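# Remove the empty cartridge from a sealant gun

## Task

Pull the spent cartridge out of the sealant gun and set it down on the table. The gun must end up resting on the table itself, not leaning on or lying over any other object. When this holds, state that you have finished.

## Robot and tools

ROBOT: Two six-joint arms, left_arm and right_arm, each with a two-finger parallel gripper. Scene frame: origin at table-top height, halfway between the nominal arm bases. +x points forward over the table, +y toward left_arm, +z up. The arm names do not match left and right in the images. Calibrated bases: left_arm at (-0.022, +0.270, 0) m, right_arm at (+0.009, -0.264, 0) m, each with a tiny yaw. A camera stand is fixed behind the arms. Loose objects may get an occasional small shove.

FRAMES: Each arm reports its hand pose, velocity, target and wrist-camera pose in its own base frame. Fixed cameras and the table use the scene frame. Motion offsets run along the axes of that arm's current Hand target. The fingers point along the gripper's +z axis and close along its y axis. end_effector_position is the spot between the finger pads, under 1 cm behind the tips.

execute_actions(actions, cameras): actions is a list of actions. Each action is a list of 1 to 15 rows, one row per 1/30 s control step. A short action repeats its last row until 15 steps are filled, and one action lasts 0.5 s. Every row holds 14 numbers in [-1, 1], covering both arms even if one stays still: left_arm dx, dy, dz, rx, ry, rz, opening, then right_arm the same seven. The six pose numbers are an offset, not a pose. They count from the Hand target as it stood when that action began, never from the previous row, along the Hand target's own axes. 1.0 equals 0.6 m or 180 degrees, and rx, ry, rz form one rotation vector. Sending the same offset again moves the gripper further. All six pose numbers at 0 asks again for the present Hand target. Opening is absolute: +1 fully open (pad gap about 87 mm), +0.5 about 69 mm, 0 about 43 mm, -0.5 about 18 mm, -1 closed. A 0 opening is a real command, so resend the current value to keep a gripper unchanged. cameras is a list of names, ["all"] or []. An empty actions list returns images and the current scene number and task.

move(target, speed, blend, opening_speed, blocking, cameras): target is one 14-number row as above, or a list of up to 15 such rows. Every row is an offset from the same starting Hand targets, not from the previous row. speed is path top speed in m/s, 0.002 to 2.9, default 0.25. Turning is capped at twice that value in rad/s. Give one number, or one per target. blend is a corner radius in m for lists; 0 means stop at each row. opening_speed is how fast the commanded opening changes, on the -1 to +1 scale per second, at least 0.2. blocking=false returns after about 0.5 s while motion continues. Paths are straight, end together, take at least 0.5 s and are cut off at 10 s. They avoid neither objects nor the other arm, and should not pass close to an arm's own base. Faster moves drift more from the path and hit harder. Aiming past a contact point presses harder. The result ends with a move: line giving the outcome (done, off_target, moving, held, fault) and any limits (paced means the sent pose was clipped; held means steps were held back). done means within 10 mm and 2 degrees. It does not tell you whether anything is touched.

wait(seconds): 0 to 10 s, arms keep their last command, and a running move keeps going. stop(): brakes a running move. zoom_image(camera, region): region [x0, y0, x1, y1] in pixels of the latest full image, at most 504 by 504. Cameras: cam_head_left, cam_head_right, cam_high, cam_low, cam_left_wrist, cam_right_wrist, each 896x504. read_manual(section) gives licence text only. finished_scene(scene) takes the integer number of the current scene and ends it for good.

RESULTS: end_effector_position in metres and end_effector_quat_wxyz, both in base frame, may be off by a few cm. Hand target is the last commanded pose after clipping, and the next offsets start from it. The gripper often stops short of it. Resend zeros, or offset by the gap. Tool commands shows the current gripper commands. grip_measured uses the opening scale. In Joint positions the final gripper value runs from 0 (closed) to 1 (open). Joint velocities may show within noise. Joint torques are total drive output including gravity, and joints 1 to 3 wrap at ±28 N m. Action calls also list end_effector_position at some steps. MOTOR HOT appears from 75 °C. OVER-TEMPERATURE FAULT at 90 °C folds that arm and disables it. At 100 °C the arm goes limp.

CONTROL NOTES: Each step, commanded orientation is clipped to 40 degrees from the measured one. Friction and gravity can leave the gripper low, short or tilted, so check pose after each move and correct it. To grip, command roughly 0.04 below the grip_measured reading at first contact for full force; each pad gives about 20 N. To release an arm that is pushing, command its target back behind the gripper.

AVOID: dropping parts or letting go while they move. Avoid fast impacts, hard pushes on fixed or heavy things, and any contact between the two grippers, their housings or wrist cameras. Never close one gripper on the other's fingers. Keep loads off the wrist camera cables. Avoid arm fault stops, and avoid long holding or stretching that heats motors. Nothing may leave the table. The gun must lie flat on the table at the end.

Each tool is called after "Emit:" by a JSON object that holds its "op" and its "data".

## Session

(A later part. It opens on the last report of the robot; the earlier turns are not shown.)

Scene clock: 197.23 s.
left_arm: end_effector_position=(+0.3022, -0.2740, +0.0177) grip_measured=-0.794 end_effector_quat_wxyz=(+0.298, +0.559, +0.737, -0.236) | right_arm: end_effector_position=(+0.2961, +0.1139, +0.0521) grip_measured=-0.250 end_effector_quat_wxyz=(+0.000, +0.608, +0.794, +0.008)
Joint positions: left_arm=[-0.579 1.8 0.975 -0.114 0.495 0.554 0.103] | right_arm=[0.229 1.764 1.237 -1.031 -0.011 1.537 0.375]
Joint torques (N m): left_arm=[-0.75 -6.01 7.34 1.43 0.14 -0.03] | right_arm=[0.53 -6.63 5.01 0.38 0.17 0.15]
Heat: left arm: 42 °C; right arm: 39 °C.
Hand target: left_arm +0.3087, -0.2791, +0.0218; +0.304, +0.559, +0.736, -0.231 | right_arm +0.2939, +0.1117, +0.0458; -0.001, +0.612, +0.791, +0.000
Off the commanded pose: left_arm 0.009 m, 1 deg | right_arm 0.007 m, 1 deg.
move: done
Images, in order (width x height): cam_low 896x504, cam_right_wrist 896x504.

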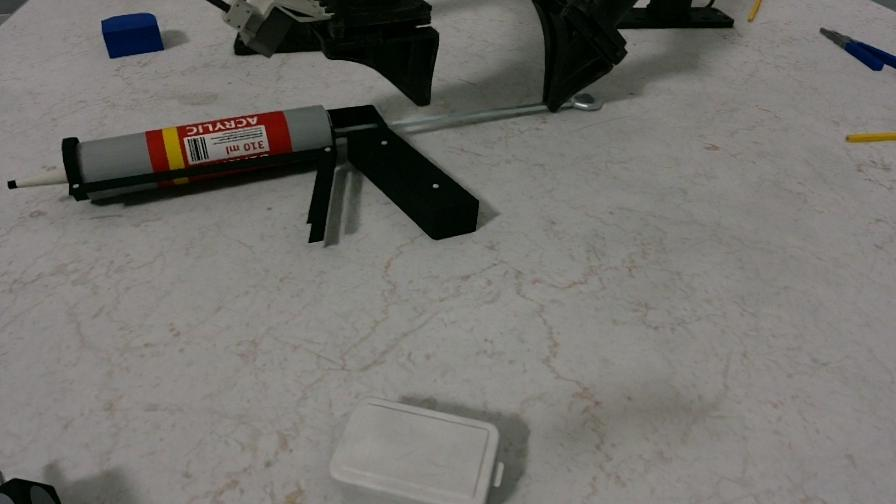

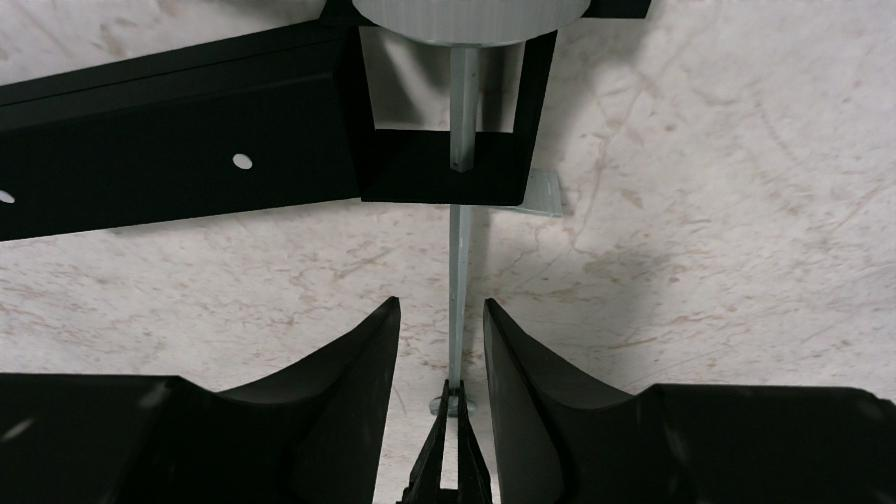

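Emit:
{"op": "move", "data": {"target": [[0,0,0,0,0,0,-1,0,-0.003,0.036,0,0,0,-0.06],[0,0,0,0,0,0,-1,-0.095,-0.003,0.036,0,0,0,-0.06]], "speed": 0.08, "cameras": ["cam_low","cam_right_wrist"]}}

Emit:
{"op": "zoom_image", "data": {"camera": "cam_low", "region": [300, 40, 500, 180]}}

Scene clock: 202.03 s.
left_arm: end_effector_position=(+0.3040, -0.2796, +0.0216) grip_measured=-0.794 end_effector_quat_wxyz=(+0.306, +0.561, +0.732, -0.238) | right_arm: end_effector_position=(+0.3018, +0.0832, +0.0352) grip_measured=-0.060 end_effector_quat_wxyz=(-0.032, +0.611, +0.790, +0.044)
Joint positions: left_arm=[-0.588 1.8 0.983 -0.101 0.495 0.55 0.103] | right_arm=[0.077 1.788 1.174 -0.945 -0.109 1.394 0.47]
Joint torques (N m): left_arm=[0.21 -5.9 6.95 1.37 0.11 0.02] | right_arm=[-2.14 -5.23 6.95 0.3 1.13 -0.23]
Heat: left arm: 41 °C; right arm: 39 °C.
Hand target: left_arm +0.3087, -0.2791, +0.0218; +0.304, +0.559, +0.736, -0.231 | right_arm +0.3065, +0.0562, +0.0241; -0.001, +0.612, +0.791, +0.000
Off the commanded pose: left_arm 0.005 m, 1 deg | right_arm 0.030 m, 6 deg.
move: off_target (right_arm)
Images, in order (width x height): cam_low 896x504, cam_right_wrist 896x504.

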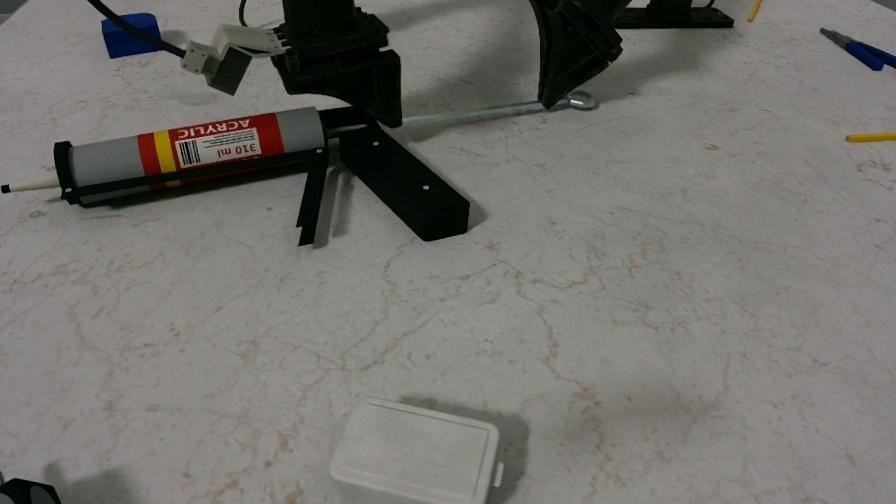

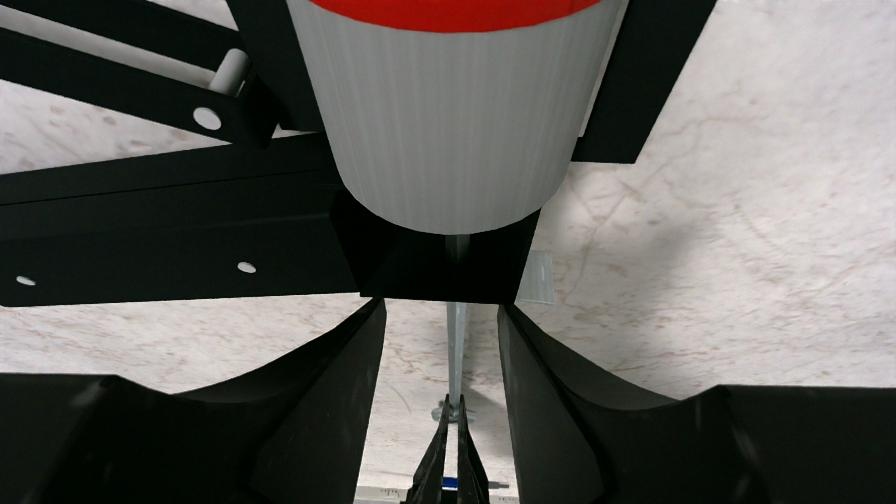

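Scaled by 2.520 from the camera's 896x504 image, which has a finer 1280x720 frame.

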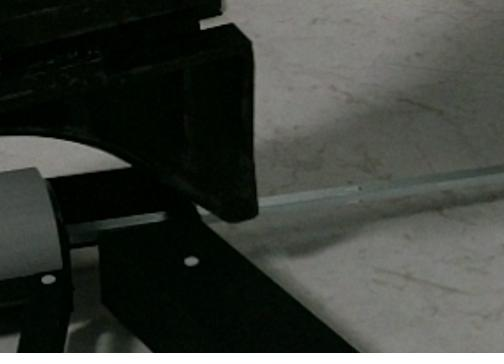

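Emit:
{"op": "move", "data": {"target": [0.1,0,-0.1,0,0,0,-1,-0.02,0,0,0,0,0,-0.06], "speed": 0.06, "cameras": ["cam_low","cam_left_wrist","cam_right_wrist"]}}

Scene clock: 205.83 s.
left_arm: end_effector_position=(+0.2934, -0.2209, +0.0237) grip_measured=-0.795 end_effector_quat_wxyz=(+0.327, +0.571, +0.712, -0.247) | right_arm: end_effector_position=(+0.2965, +0.0799, +0.0400) grip_measured=-0.060 end_effector_quat_wxyz=(-0.061, +0.599, +0.797, +0.058)
Joint positions: left_arm=[-0.425 1.661 0.812 -0.111 0.624 0.725 0.103] | right_arm=[0.037 1.797 1.189 -0.984 -0.167 1.324 0.47]
Joint torques (N m): left_arm=[3.44 -8.79 3.58 0.49 -0.05 0.1] | right_arm=[-2.06 -5.63 6.86 0.51 1.65 0.11]
Heat: left arm: 41 °C; right arm: 39 °C.
Hand target: left_arm +0.2860, -0.1972, +0.0218; +0.304, +0.559, +0.736, -0.231 | right_arm +0.3094, +0.0445, +0.0241; -0.001, +0.612, +0.791, +0.000
Off the commanded pose: left_arm 0.025 m, 4 deg | right_arm 0.041 m, 10 deg.
move: off_target (left_arm, right_arm)
Images, in order (width x height): cam_low 896x504, cam_left_wrist 896x504, cam_right_wrist 896x504.

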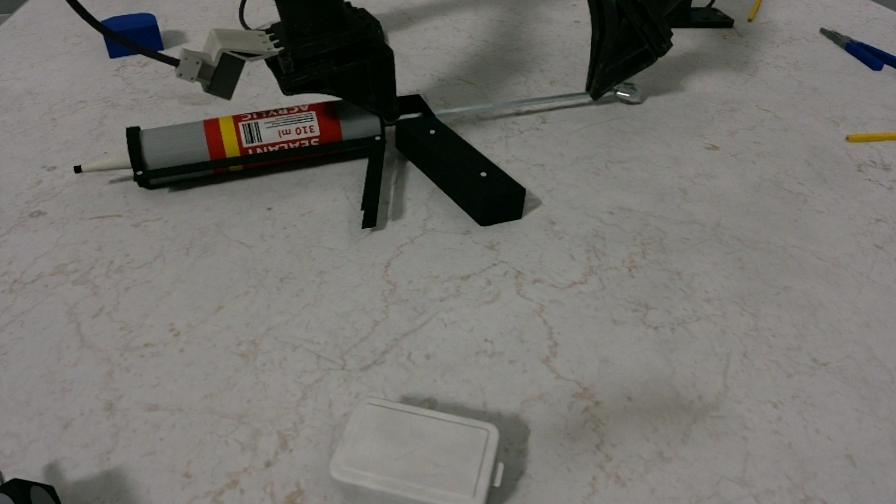

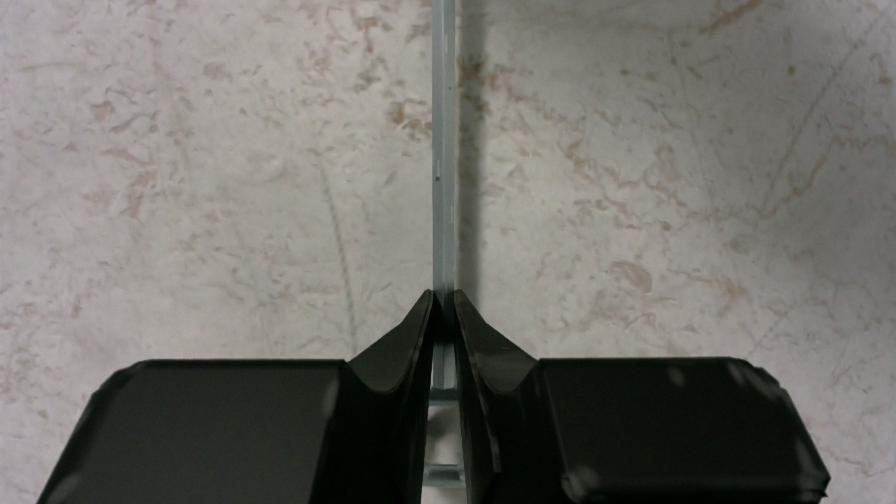

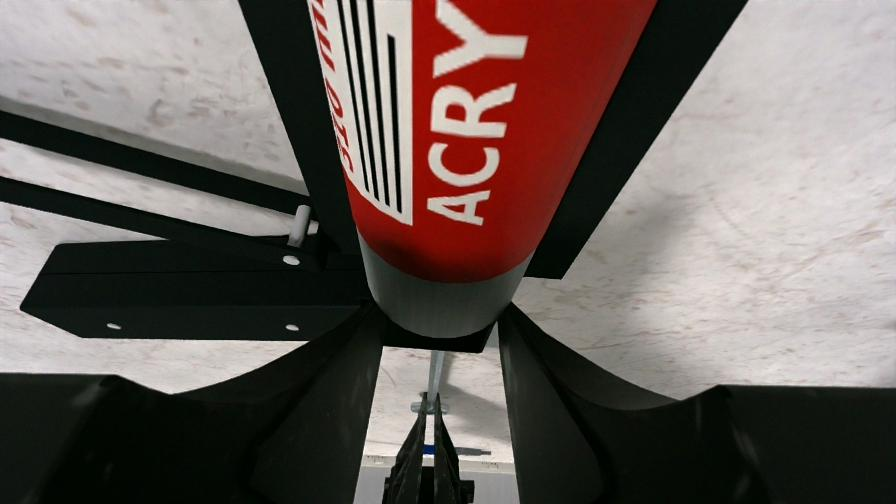

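Emit:
{"op": "move", "data": {"target": [[-0.0236,0,0.0236,0,0,0,-1,0,0,-0.12,0,0,0,-0.06],[-0.0236,0,0.0236,0,0,0,-1,0.21,0.011,-0.12,0,0,0,-0.06],[-0.0236,0,0.0236,0,0,0,-1,0.21,0.011,-0.036,0,0,0,-0.06]], "speed": 0.15, "blend": [0.01,0.01,0], "cameras": ["cam_low","cam_right_wrist"]}}

Scene clock: 218.53 s.
left_arm: end_effector_position=(+0.2854, -0.2153, +0.0167) grip_measured=-0.795 end_effector_quat_wxyz=(+0.301, +0.560, +0.733, -0.241) | right_arm: end_effector_position=(+0.2852, +0.1711, +0.0517) grip_measured=-0.060 end_effector_quat_wxyz=(-0.004, +0.608, +0.794, +0.008)
Joint positions: left_arm=[-0.435 1.661 0.812 -0.155 0.588 0.695 0.103] | right_arm=[0.408 1.797 1.274 -1.039 -0.015 1.715 0.47]
Joint torques (N m): left_arm=[-0.65 -5.94 6.87 1.22 0.07 -0.06] | right_arm=[0.51 -6.99 5.09 0.35 0.2 0.14]
Heat: left arm: 42 °C; right arm: 39 °C.
Hand target: left_arm +0.2913, -0.2165, +0.0217; +0.304, +0.559, +0.736, -0.231 | right_arm +0.2842, +0.1681, +0.0458; -0.001, +0.612, +0.791, +0.000
Off the commanded pose: left_arm 0.008 m, 1 deg | right_arm 0.007 m, 1 deg.
move: done
Images, in order (width x height): cam_low 896x504, cam_right_wrist 896x504.

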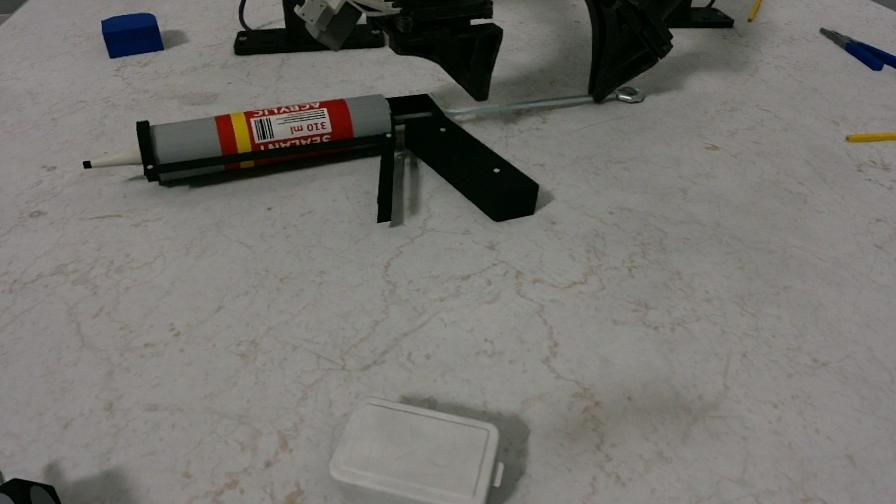

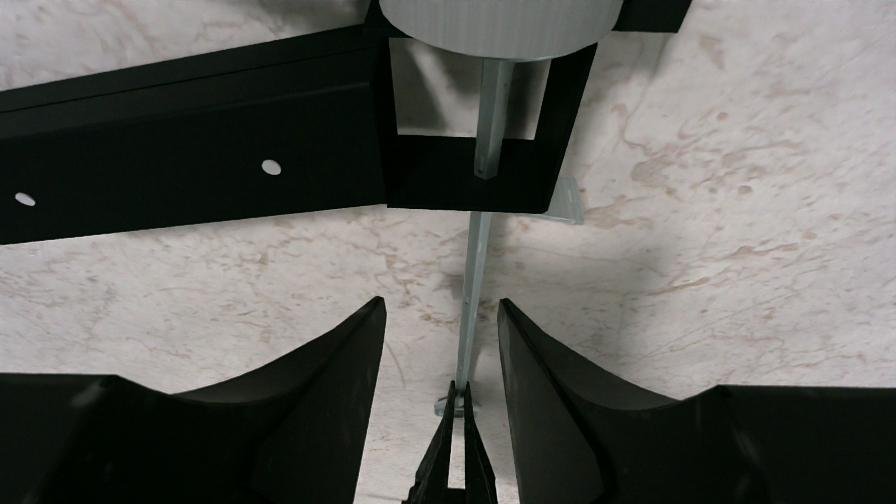

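Emit:
{"op": "move", "data": {"target": [[0,0,0,0,0,0,-1,0,-0.016,0,0,0,0,-0.06],[0,0,0,0,0,0,-1,0,-0.016,0.058,0,0,0,-0.06],[0,0,0,0,0,0,-1,-0.117,-0.016,0.058,0,0,0,-0.06]], "speed": 0.1, "cameras": ["cam_low","cam_right_wrist"]}}

Scene clock: 224.57 s.
left_arm: end_effector_position=(+0.2894, -0.2283, +0.0250) grip_measured=-0.795 end_effector_quat_wxyz=(+0.319, +0.566, +0.718, -0.249) | right_arm: end_effector_position=(+0.2911, +0.1434, +0.0290) grip_measured=-0.060 end_effector_quat_wxyz=(-0.059, +0.604, +0.792, +0.065)
Joint positions: left_arm=[-0.454 1.661 0.822 -0.117 0.605 0.682 0.103] | right_arm=[0.236 1.802 1.146 -0.887 -0.173 1.541 0.47]
Joint torques (N m): left_arm=[1.26 -6.02 6.11 0.8 -0.15 0.09] | right_arm=[-4.04 -7.23 4.22 0.23 1.7 -0.33]
Heat: left arm: 41 °C; right arm: 39 °C.
Hand target: left_arm +0.2914, -0.2165, +0.0218; +0.304, +0.559, +0.736, -0.231 | right_arm +0.2925, +0.0978, +0.0110; -0.001, +0.612, +0.791, +0.000
Off the commanded pose: left_arm 0.012 m, 3 deg | right_arm 0.049 m, 10 deg.
move: off_target (left_arm, right_arm)
Images, in order (width x height): cam_low 896x504, cam_right_wrist 896x504.

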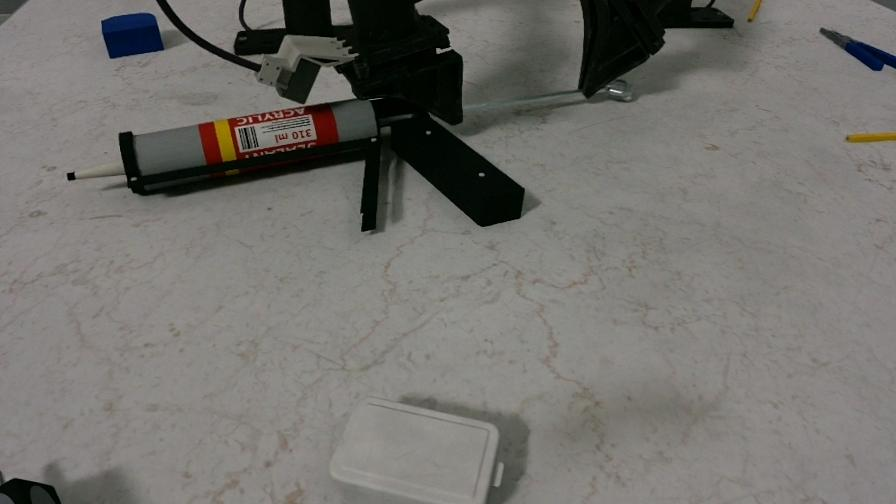

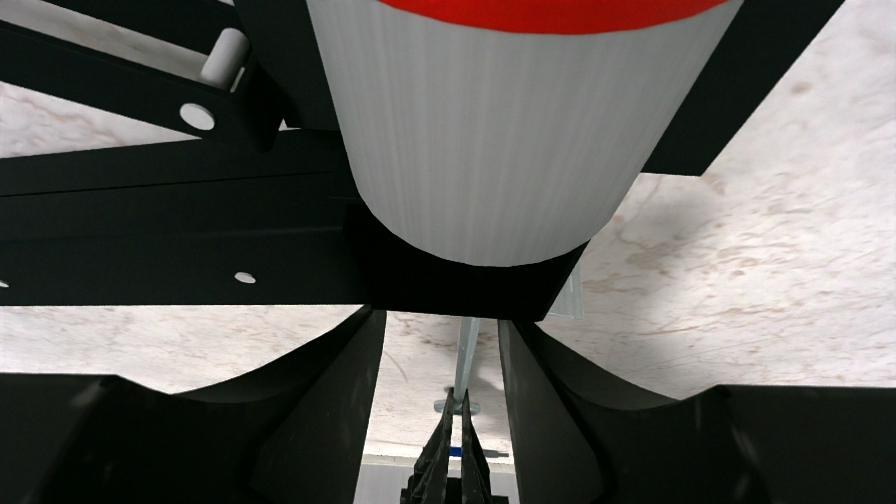

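Emit:
{"op": "move", "data": {"target": [0.12,0,-0.12,0,0,0,-1,-0.05,-0.01,0.0,0,0,0,-0.06], "speed": 0.08, "cameras": ["cam_low","cam_left_wrist","cam_right_wrist"]}}

Scene clock: 230.07 s.
left_arm: end_effector_position=(+0.2588, -0.1212, +0.0157) grip_measured=-1.000 end_effector_quat_wxyz=(+0.292, +0.554, +0.741, -0.243) | right_arm: end_effector_position=(+0.2981, +0.0789, +0.0237) grip_measured=-0.060 end_effector_quat_wxyz=(-0.011, +0.610, +0.792, +0.027)
Joint positions: left_arm=[-0.123 1.516 0.7 -0.424 0.719 1.036 0] | right_arm=[0.094 1.78 1.128 -0.898 -0.054 1.407 0.47]
Joint torques (N m): left_arm=[0.62 -6.23 5.14 1.02 0.34 0.12] | right_arm=[-0.12 -5.81 4.27 0.48 0.59 0.03]
Heat: left arm: 41 °C; right arm: 39 °C.
Hand target: left_arm +0.2642, -0.1185, +0.0221; +0.304, +0.559, +0.736, -0.231 | right_arm +0.2943, +0.0672, +0.0109; -0.001, +0.612, +0.791, +0.000
Off the commanded pose: left_arm 0.009 m, 2 deg | right_arm 0.018 m, 3 deg.
move: off_target (right_arm)
Images, in order (width x height): cam_low 896x504, cam_left_wrist 896x504, cam_right_wrist 896x504.

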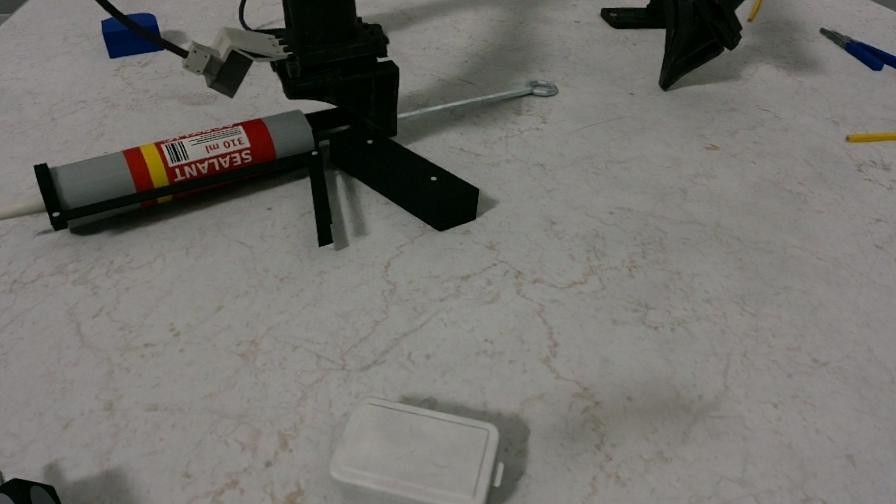

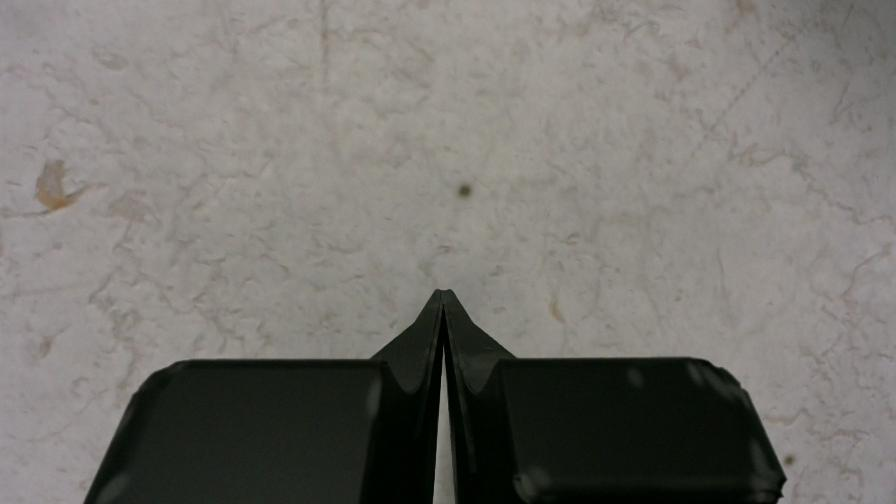

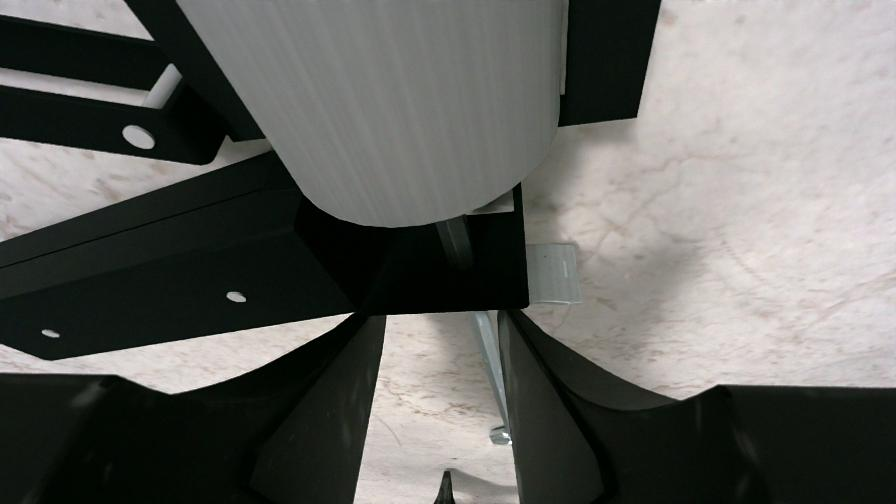

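Emit:
{"op": "move", "data": {"target": [-0.238,0.006,-0.04,-0.205,0.189,-0.496,0.6,0.03,-0.02,-0.13,0,0,0,-0.06], "cameras": ["cam_high","cam_low","cam_left_wrist","cam_right_wrist"]}}

Scene clock: 241.40 s.
left_arm: end_effector_position=(+0.2867, -0.1956, +0.1362) grip_measured=+0.600 end_effector_quat_wxyz=(-0.008, -0.175, +0.985, -0.001) | right_arm: end_effector_position=(+0.2717, +0.0814, +0.0777) grip_measured=-0.060 end_effector_quat_wxyz=(-0.018, +0.611, +0.792, -0.008)
Joint positions: left_arm=[-0.502 1.98 1.856 -1.457 0.012 -0.854 0.8] | right_arm=[0.135 1.674 1.235 -1.169 -0.015 1.449 0.47]
Joint torques (N m): left_arm=[-0.88 -7.08 7.41 0.22 -0.15 -0.08] | right_arm=[1.1 -8.09 8.31 0.13 0.21 0.15]
Heat: left arm: 40 °C; right arm: 40 °C.
Hand target: left_arm +0.2901, -0.1987, +0.1397; +0.000, -0.175, +0.985, +0.000 | right_arm +0.2783, +0.0816, +0.0889; -0.001, +0.612, +0.791, +0.000
Off the commanded pose: left_arm 0.006 m, 1 deg | right_arm 0.013 m, 2 deg.
move: off_target (right_arm)
Images, in order (width x height): cam_high 896x504, cam_low 896x504, cam_left_wrist 896x504, cam_right_wrist 896x504.

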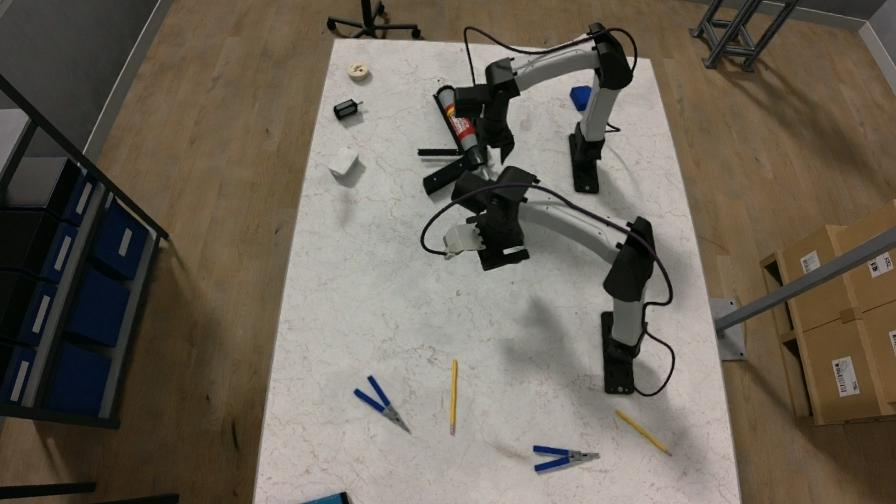

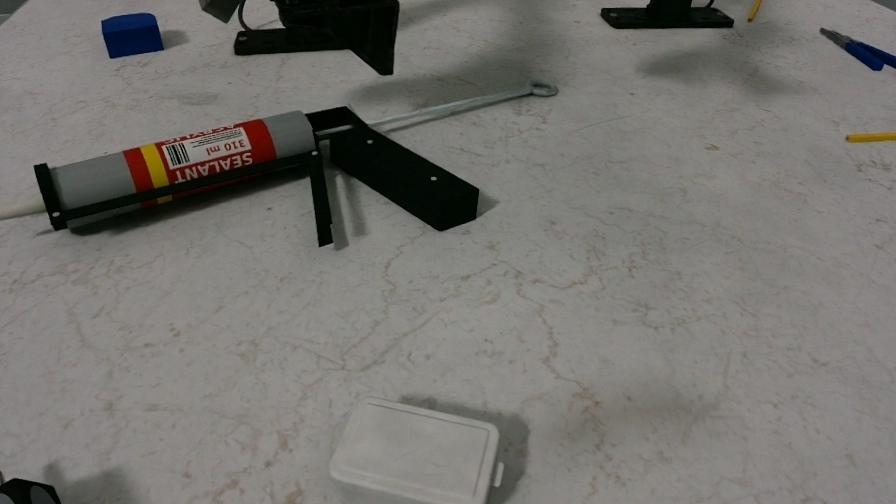

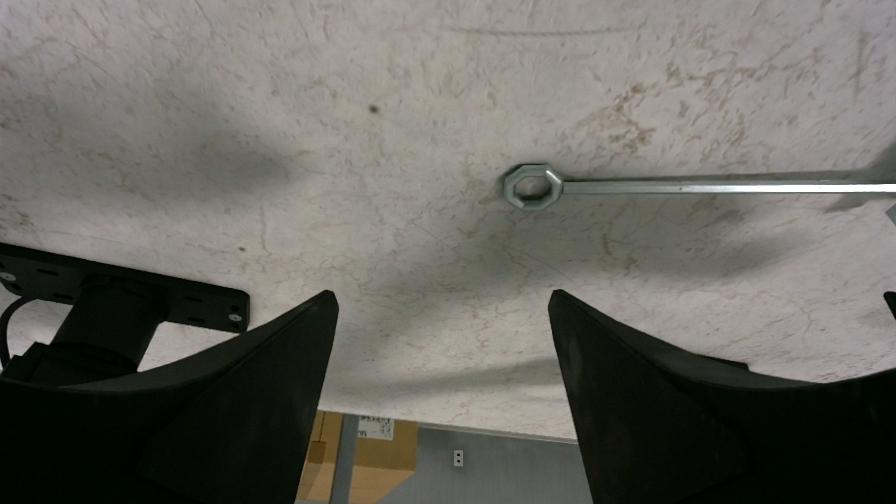

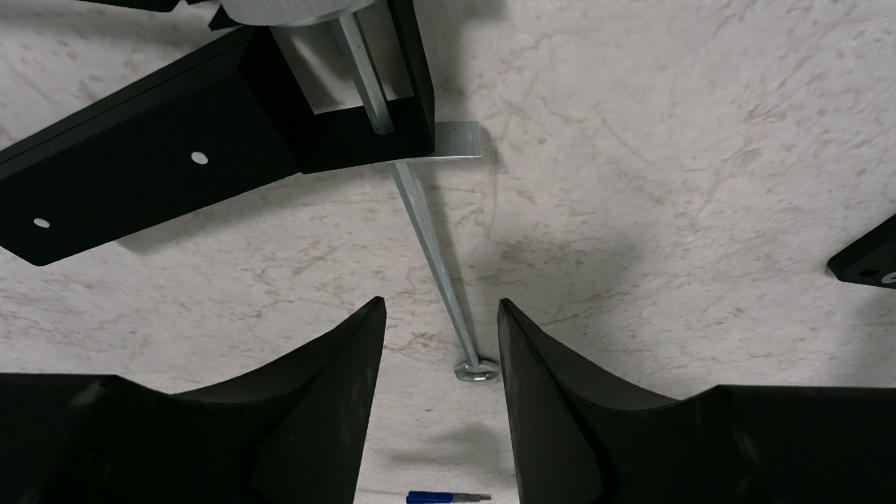

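Emit:
{"op": "move", "data": {"target": [0.07,-0.115,0.083,0.109,-0.109,0.491,0.2,0.012,0.022,0,0,0,-0.033,0.05], "speed": 0.2, "cameras": ["cam_low","cam_left_wrist","cam_right_wrist"]}}

Scene clock: 327.93 s.
left_arm: end_effector_position=(+0.2760, -0.2726, +0.0774) grip_measured=+0.200 end_effector_quat_wxyz=(+0.157, +0.552, +0.811, -0.113) | right_arm: end_effector_position=(+0.2844, +0.0918, +0.0858) grip_measured=+0.050 end_effector_quat_wxyz=(-0.008, +0.576, +0.818, +0.003)
Joint positions: left_arm=[-0.743 1.837 1.425 -0.81 0.176 0.421 0.6] | right_arm=[0.166 1.707 1.305 -1.176 -0.015 1.393 0.525]
Joint torques (N m): left_arm=[-0.61 -10.32 4.79 1.23 0.34 0.08] | right_arm=[1.1 -5.85 8.44 0.19 0.21 -0.04]
Heat: left arm: 41 °C; right arm: 45 °C.
Hand target: left_arm +0.2745, -0.2779, +0.0900; +0.178, +0.558, +0.801, -0.124 | right_arm +0.2892, +0.0920, +0.0890; -0.001, +0.570, +0.822, +0.000
Off the commanded pose: left_arm 0.014 m, 3 deg | right_arm 0.006 m, 1 deg.
move: off_target (left_arm)
Images, in order (width x height): cam_low 896x504, cam_left_wrist 896x504, cam_right_wrist 896x504.

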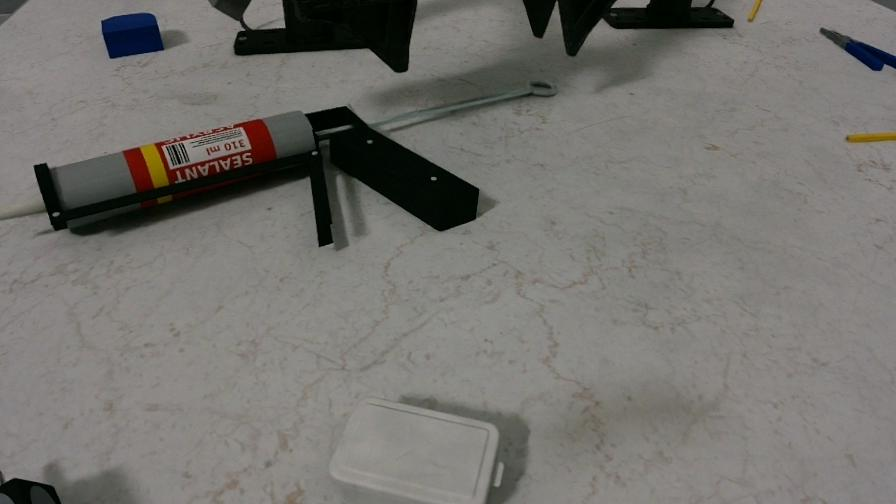

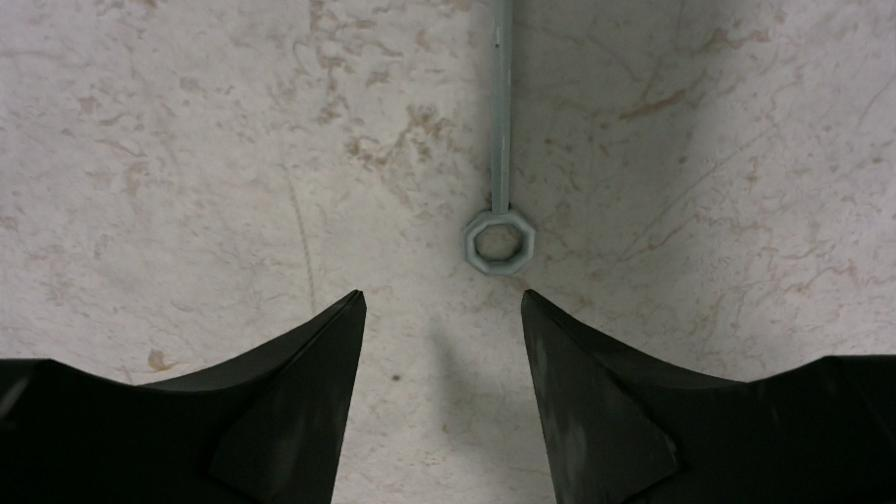

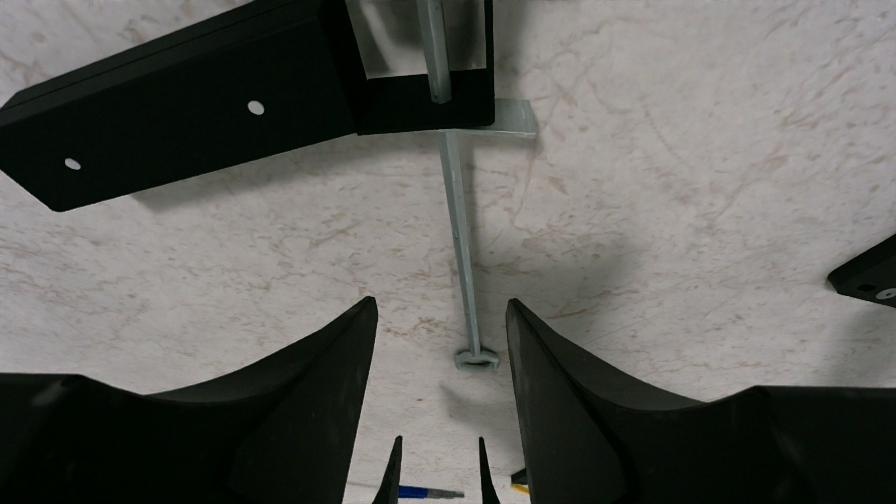

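Emit:
{"op": "move", "data": {"target": [[0.004,-0.035,0.116,0,0,0,0.2,0,0,0.06,0,0,0,0.05],[0.004,-0.035,0.116,0,0,0,-1,0,0,0.132,0,0,0,0.05],[0.004,-0.035,0.116,0,0,0,-1,-0.087,0,0.132,0,0,0,0.05]], "speed": 0.1, "cameras": ["cam_low","cam_left_wrist","cam_right_wrist"]}}

Scene clock: 338.90 s.
left_arm: end_effector_position=(+0.2632, -0.3090, +0.0286) grip_measured=-1.000 end_effector_quat_wxyz=(+0.173, +0.559, +0.800, -0.128) | right_arm: end_effector_position=(+0.3010, +0.0484, +0.0099) grip_measured=+0.050 end_effector_quat_wxyz=(-0.010, +0.571, +0.821, +0.006)
Joint positions: left_arm=[-0.826 1.911 1.311 -0.57 0.173 0.359 0] | right_arm=[0.018 1.841 1.151 -0.889 -0.022 1.233 0.525]
Joint torques (N m): left_arm=[-0.72 -7.24 4.9 1.4 -0.02 -0.03] | right_arm=[-0.09 -6.39 7.58 0.28 0.29 -0.01]
Heat: left arm: 41 °C; right arm: 43 °C.
Hand target: left_arm +0.2642, -0.3107, +0.0258; +0.177, +0.558, +0.801, -0.124 | right_arm +0.3074, +0.0430, +0.0097; -0.001, +0.570, +0.821, +0.000
Off the commanded pose: left_arm 0.003 m, 1 deg | right_arm 0.008 m, 1 deg.
move: done
Images, in order (width x height): cam_low 896x504, cam_left_wrist 896x504, cam_right_wrist 896x504.

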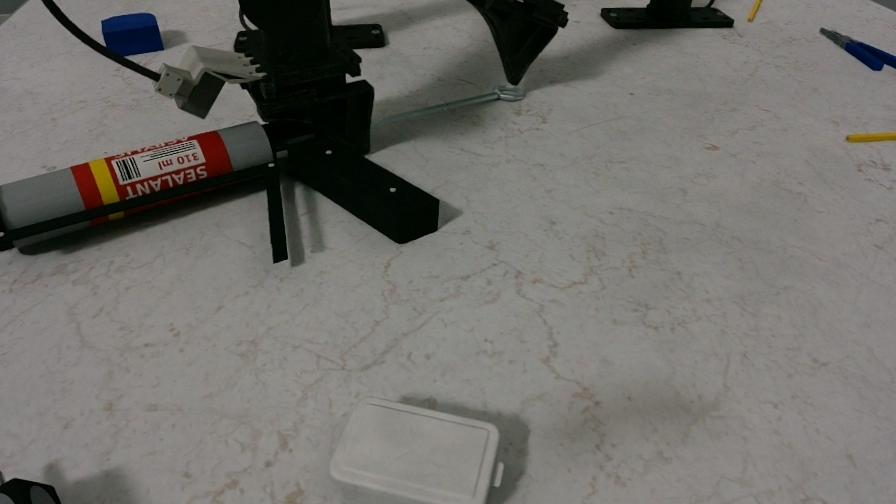

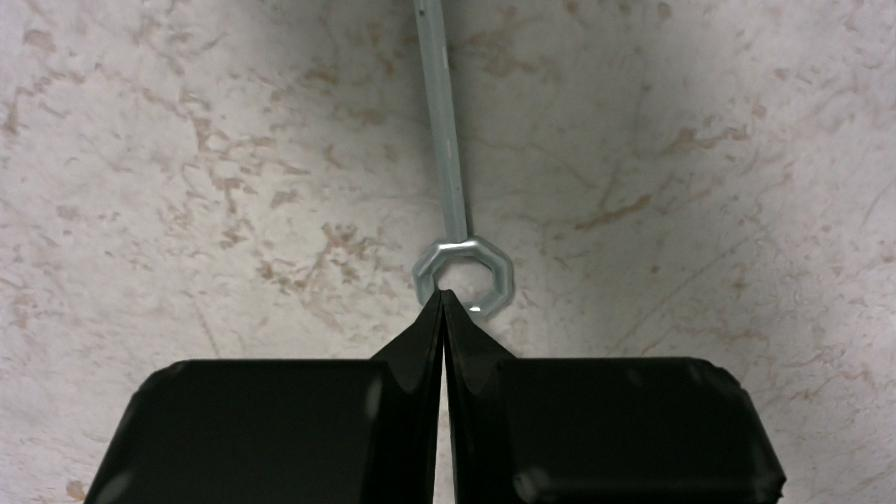

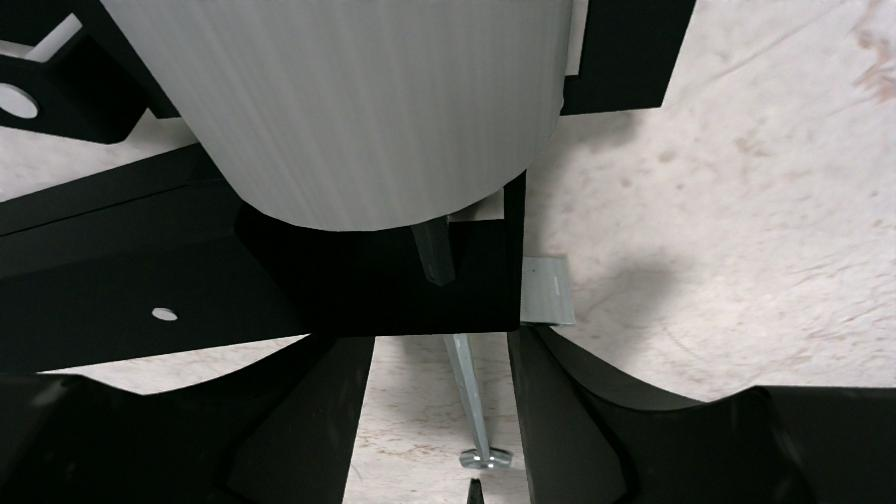

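Emit:
{"op": "move", "data": {"target": [[-0.035,0,-0.075,0,0,0,0.1,0,0,0,0,0,0,0.05],[-0.08,-0.003,-0.027,-0.0165,0,-0.035,0.1,0,0,0,0,0,0,0.05],[-0.045,-0.003,0.048,-0.0165,0,-0.035,0.1,0,0,0,0,0,0,0.05],[-0.045,-0.003,0.048,-0.0165,0,-0.035,-1,0,0,0,0,0,0,0.05]], "speed": 0.15, "cameras": ["cam_low","cam_left_wrist","cam_right_wrist"]}}

Scene clock: 349.63 s.
left_arm: end_effector_position=(+0.2745, -0.3451, +0.0157) grip_measured=-0.799 end_effector_quat_wxyz=(+0.182, +0.510, +0.832, -0.118) | right_arm: end_effector_position=(+0.3010, +0.0484, +0.0099) grip_measured=+0.050 end_effector_quat_wxyz=(-0.009, +0.571, +0.821, +0.006)
Joint positions: left_arm=[-0.876 2.039 1.438 -0.544 0.104 0.201 0.1] | right_arm=[0.018 1.841 1.151 -0.889 -0.021 1.233 0.525]
Joint torques (N m): left_arm=[-0.47 -7.98 4.82 1.42 -0.07 -0.02] | right_arm=[-0.12 -6.41 7.58 0.29 0.28 -0.02]
Heat: left arm: 41 °C; right arm: 42 °C.
Hand target: left_arm +0.2752, -0.3457, +0.0112; +0.185, +0.509, +0.833, -0.112 | right_arm +0.3074, +0.0430, +0.0097; -0.001, +0.570, +0.821, +0.000
Off the commanded pose: left_arm 0.005 m, 1 deg | right_arm 0.008 m, 1 deg.
move: done
Images, in order (width x height): cam_low 896x504, cam_left_wrist 896x504, cam_right_wrist 896x504.

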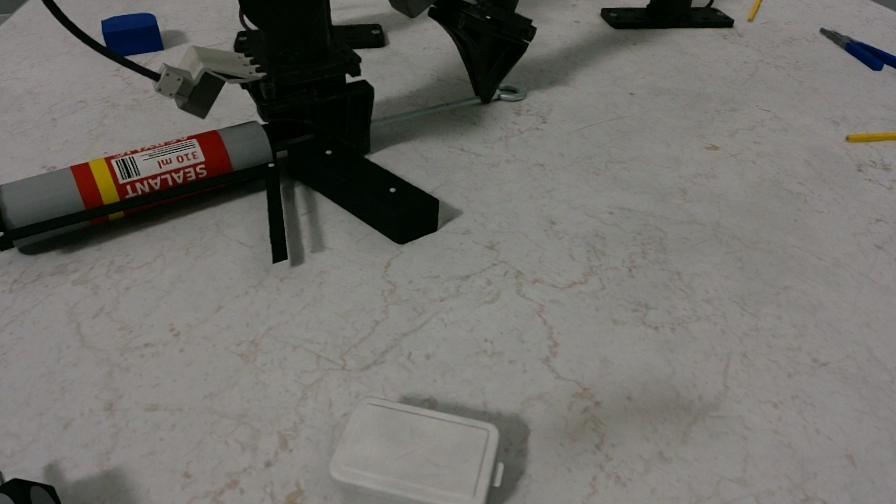

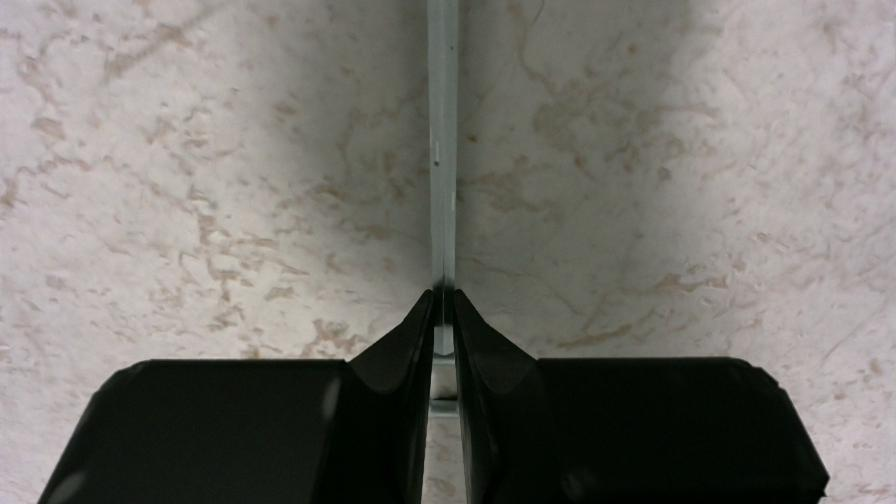

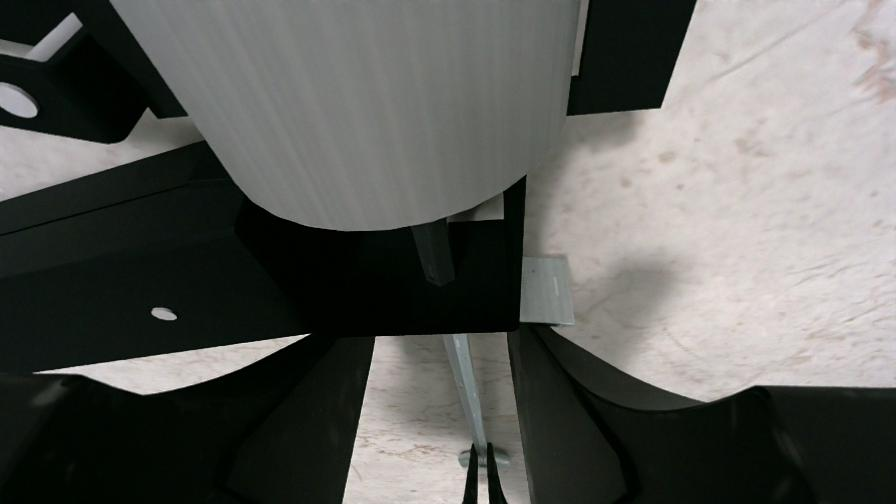

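Emit:
{"op": "move", "data": {"target": [[0,0,0,0,0,0,-1,-0.08,-0.01,0,0,0,0,0.05],[0.121,0,-0.056,0,0,0,-1,-0.11,-0.01,0,0,0,0,0.05]], "speed": 0.1, "cameras": ["cam_low","cam_left_wrist","cam_right_wrist"]}}

Scene clock: 353.27 s.
left_arm: end_effector_position=(+0.2637, -0.3283, +0.0233) grip_measured=-0.799 end_effector_quat_wxyz=(+0.266, +0.512, +0.802, -0.156) | right_arm: end_effector_position=(+0.2910, +0.0303, +0.0367) grip_measured=+0.050 end_effector_quat_wxyz=(-0.098, +0.556, +0.824, +0.055)
Joint positions: left_arm=[-0.859 1.831 1.103 -0.231 0.139 0.233 0.1] | right_arm=[-0.131 1.884 1.268 -1.082 -0.186 1.045 0.525]
Joint torques (N m): left_arm=[2.44 -10.44 2.56 -0.65 -0.22 0.09] | right_arm=[-3.95 -5.46 7.54 1.17 1.84 0.08]
Heat: left arm: 41 °C; right arm: 42 °C.
Hand target: left_arm +0.2386, -0.2745, +0.0109; +0.185, +0.509, +0.833, -0.112 | right_arm +0.3249, -0.0209, +0.0097; -0.001, +0.570, +0.821, +0.000
Off the commanded pose: left_arm 0.061 m, 11 deg | right_arm 0.067 m, 13 deg.
move: off_target (left_arm, right_arm)
Images, in order (width x height): cam_low 896x504, cam_left_wrist 896x504, cam_right_wrist 896x504.

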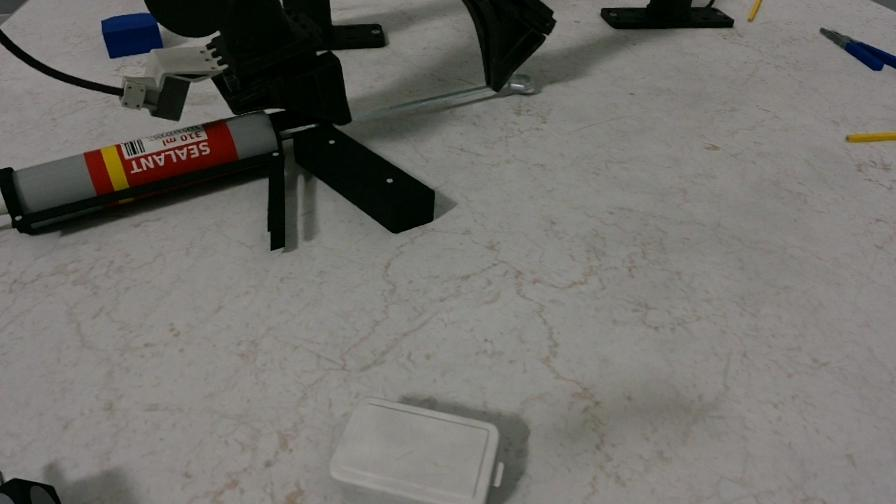

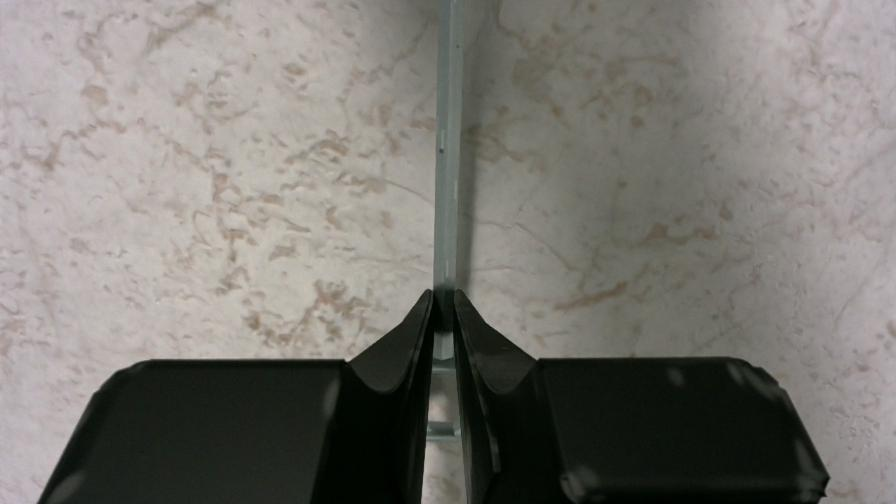

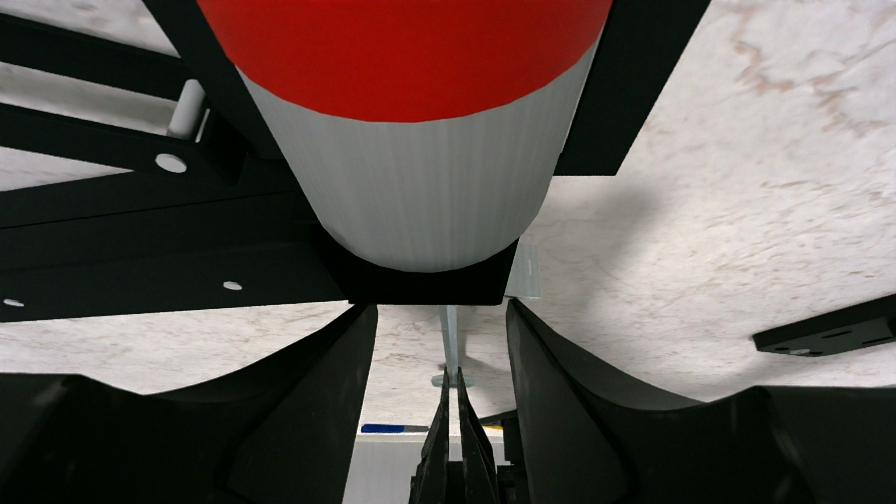

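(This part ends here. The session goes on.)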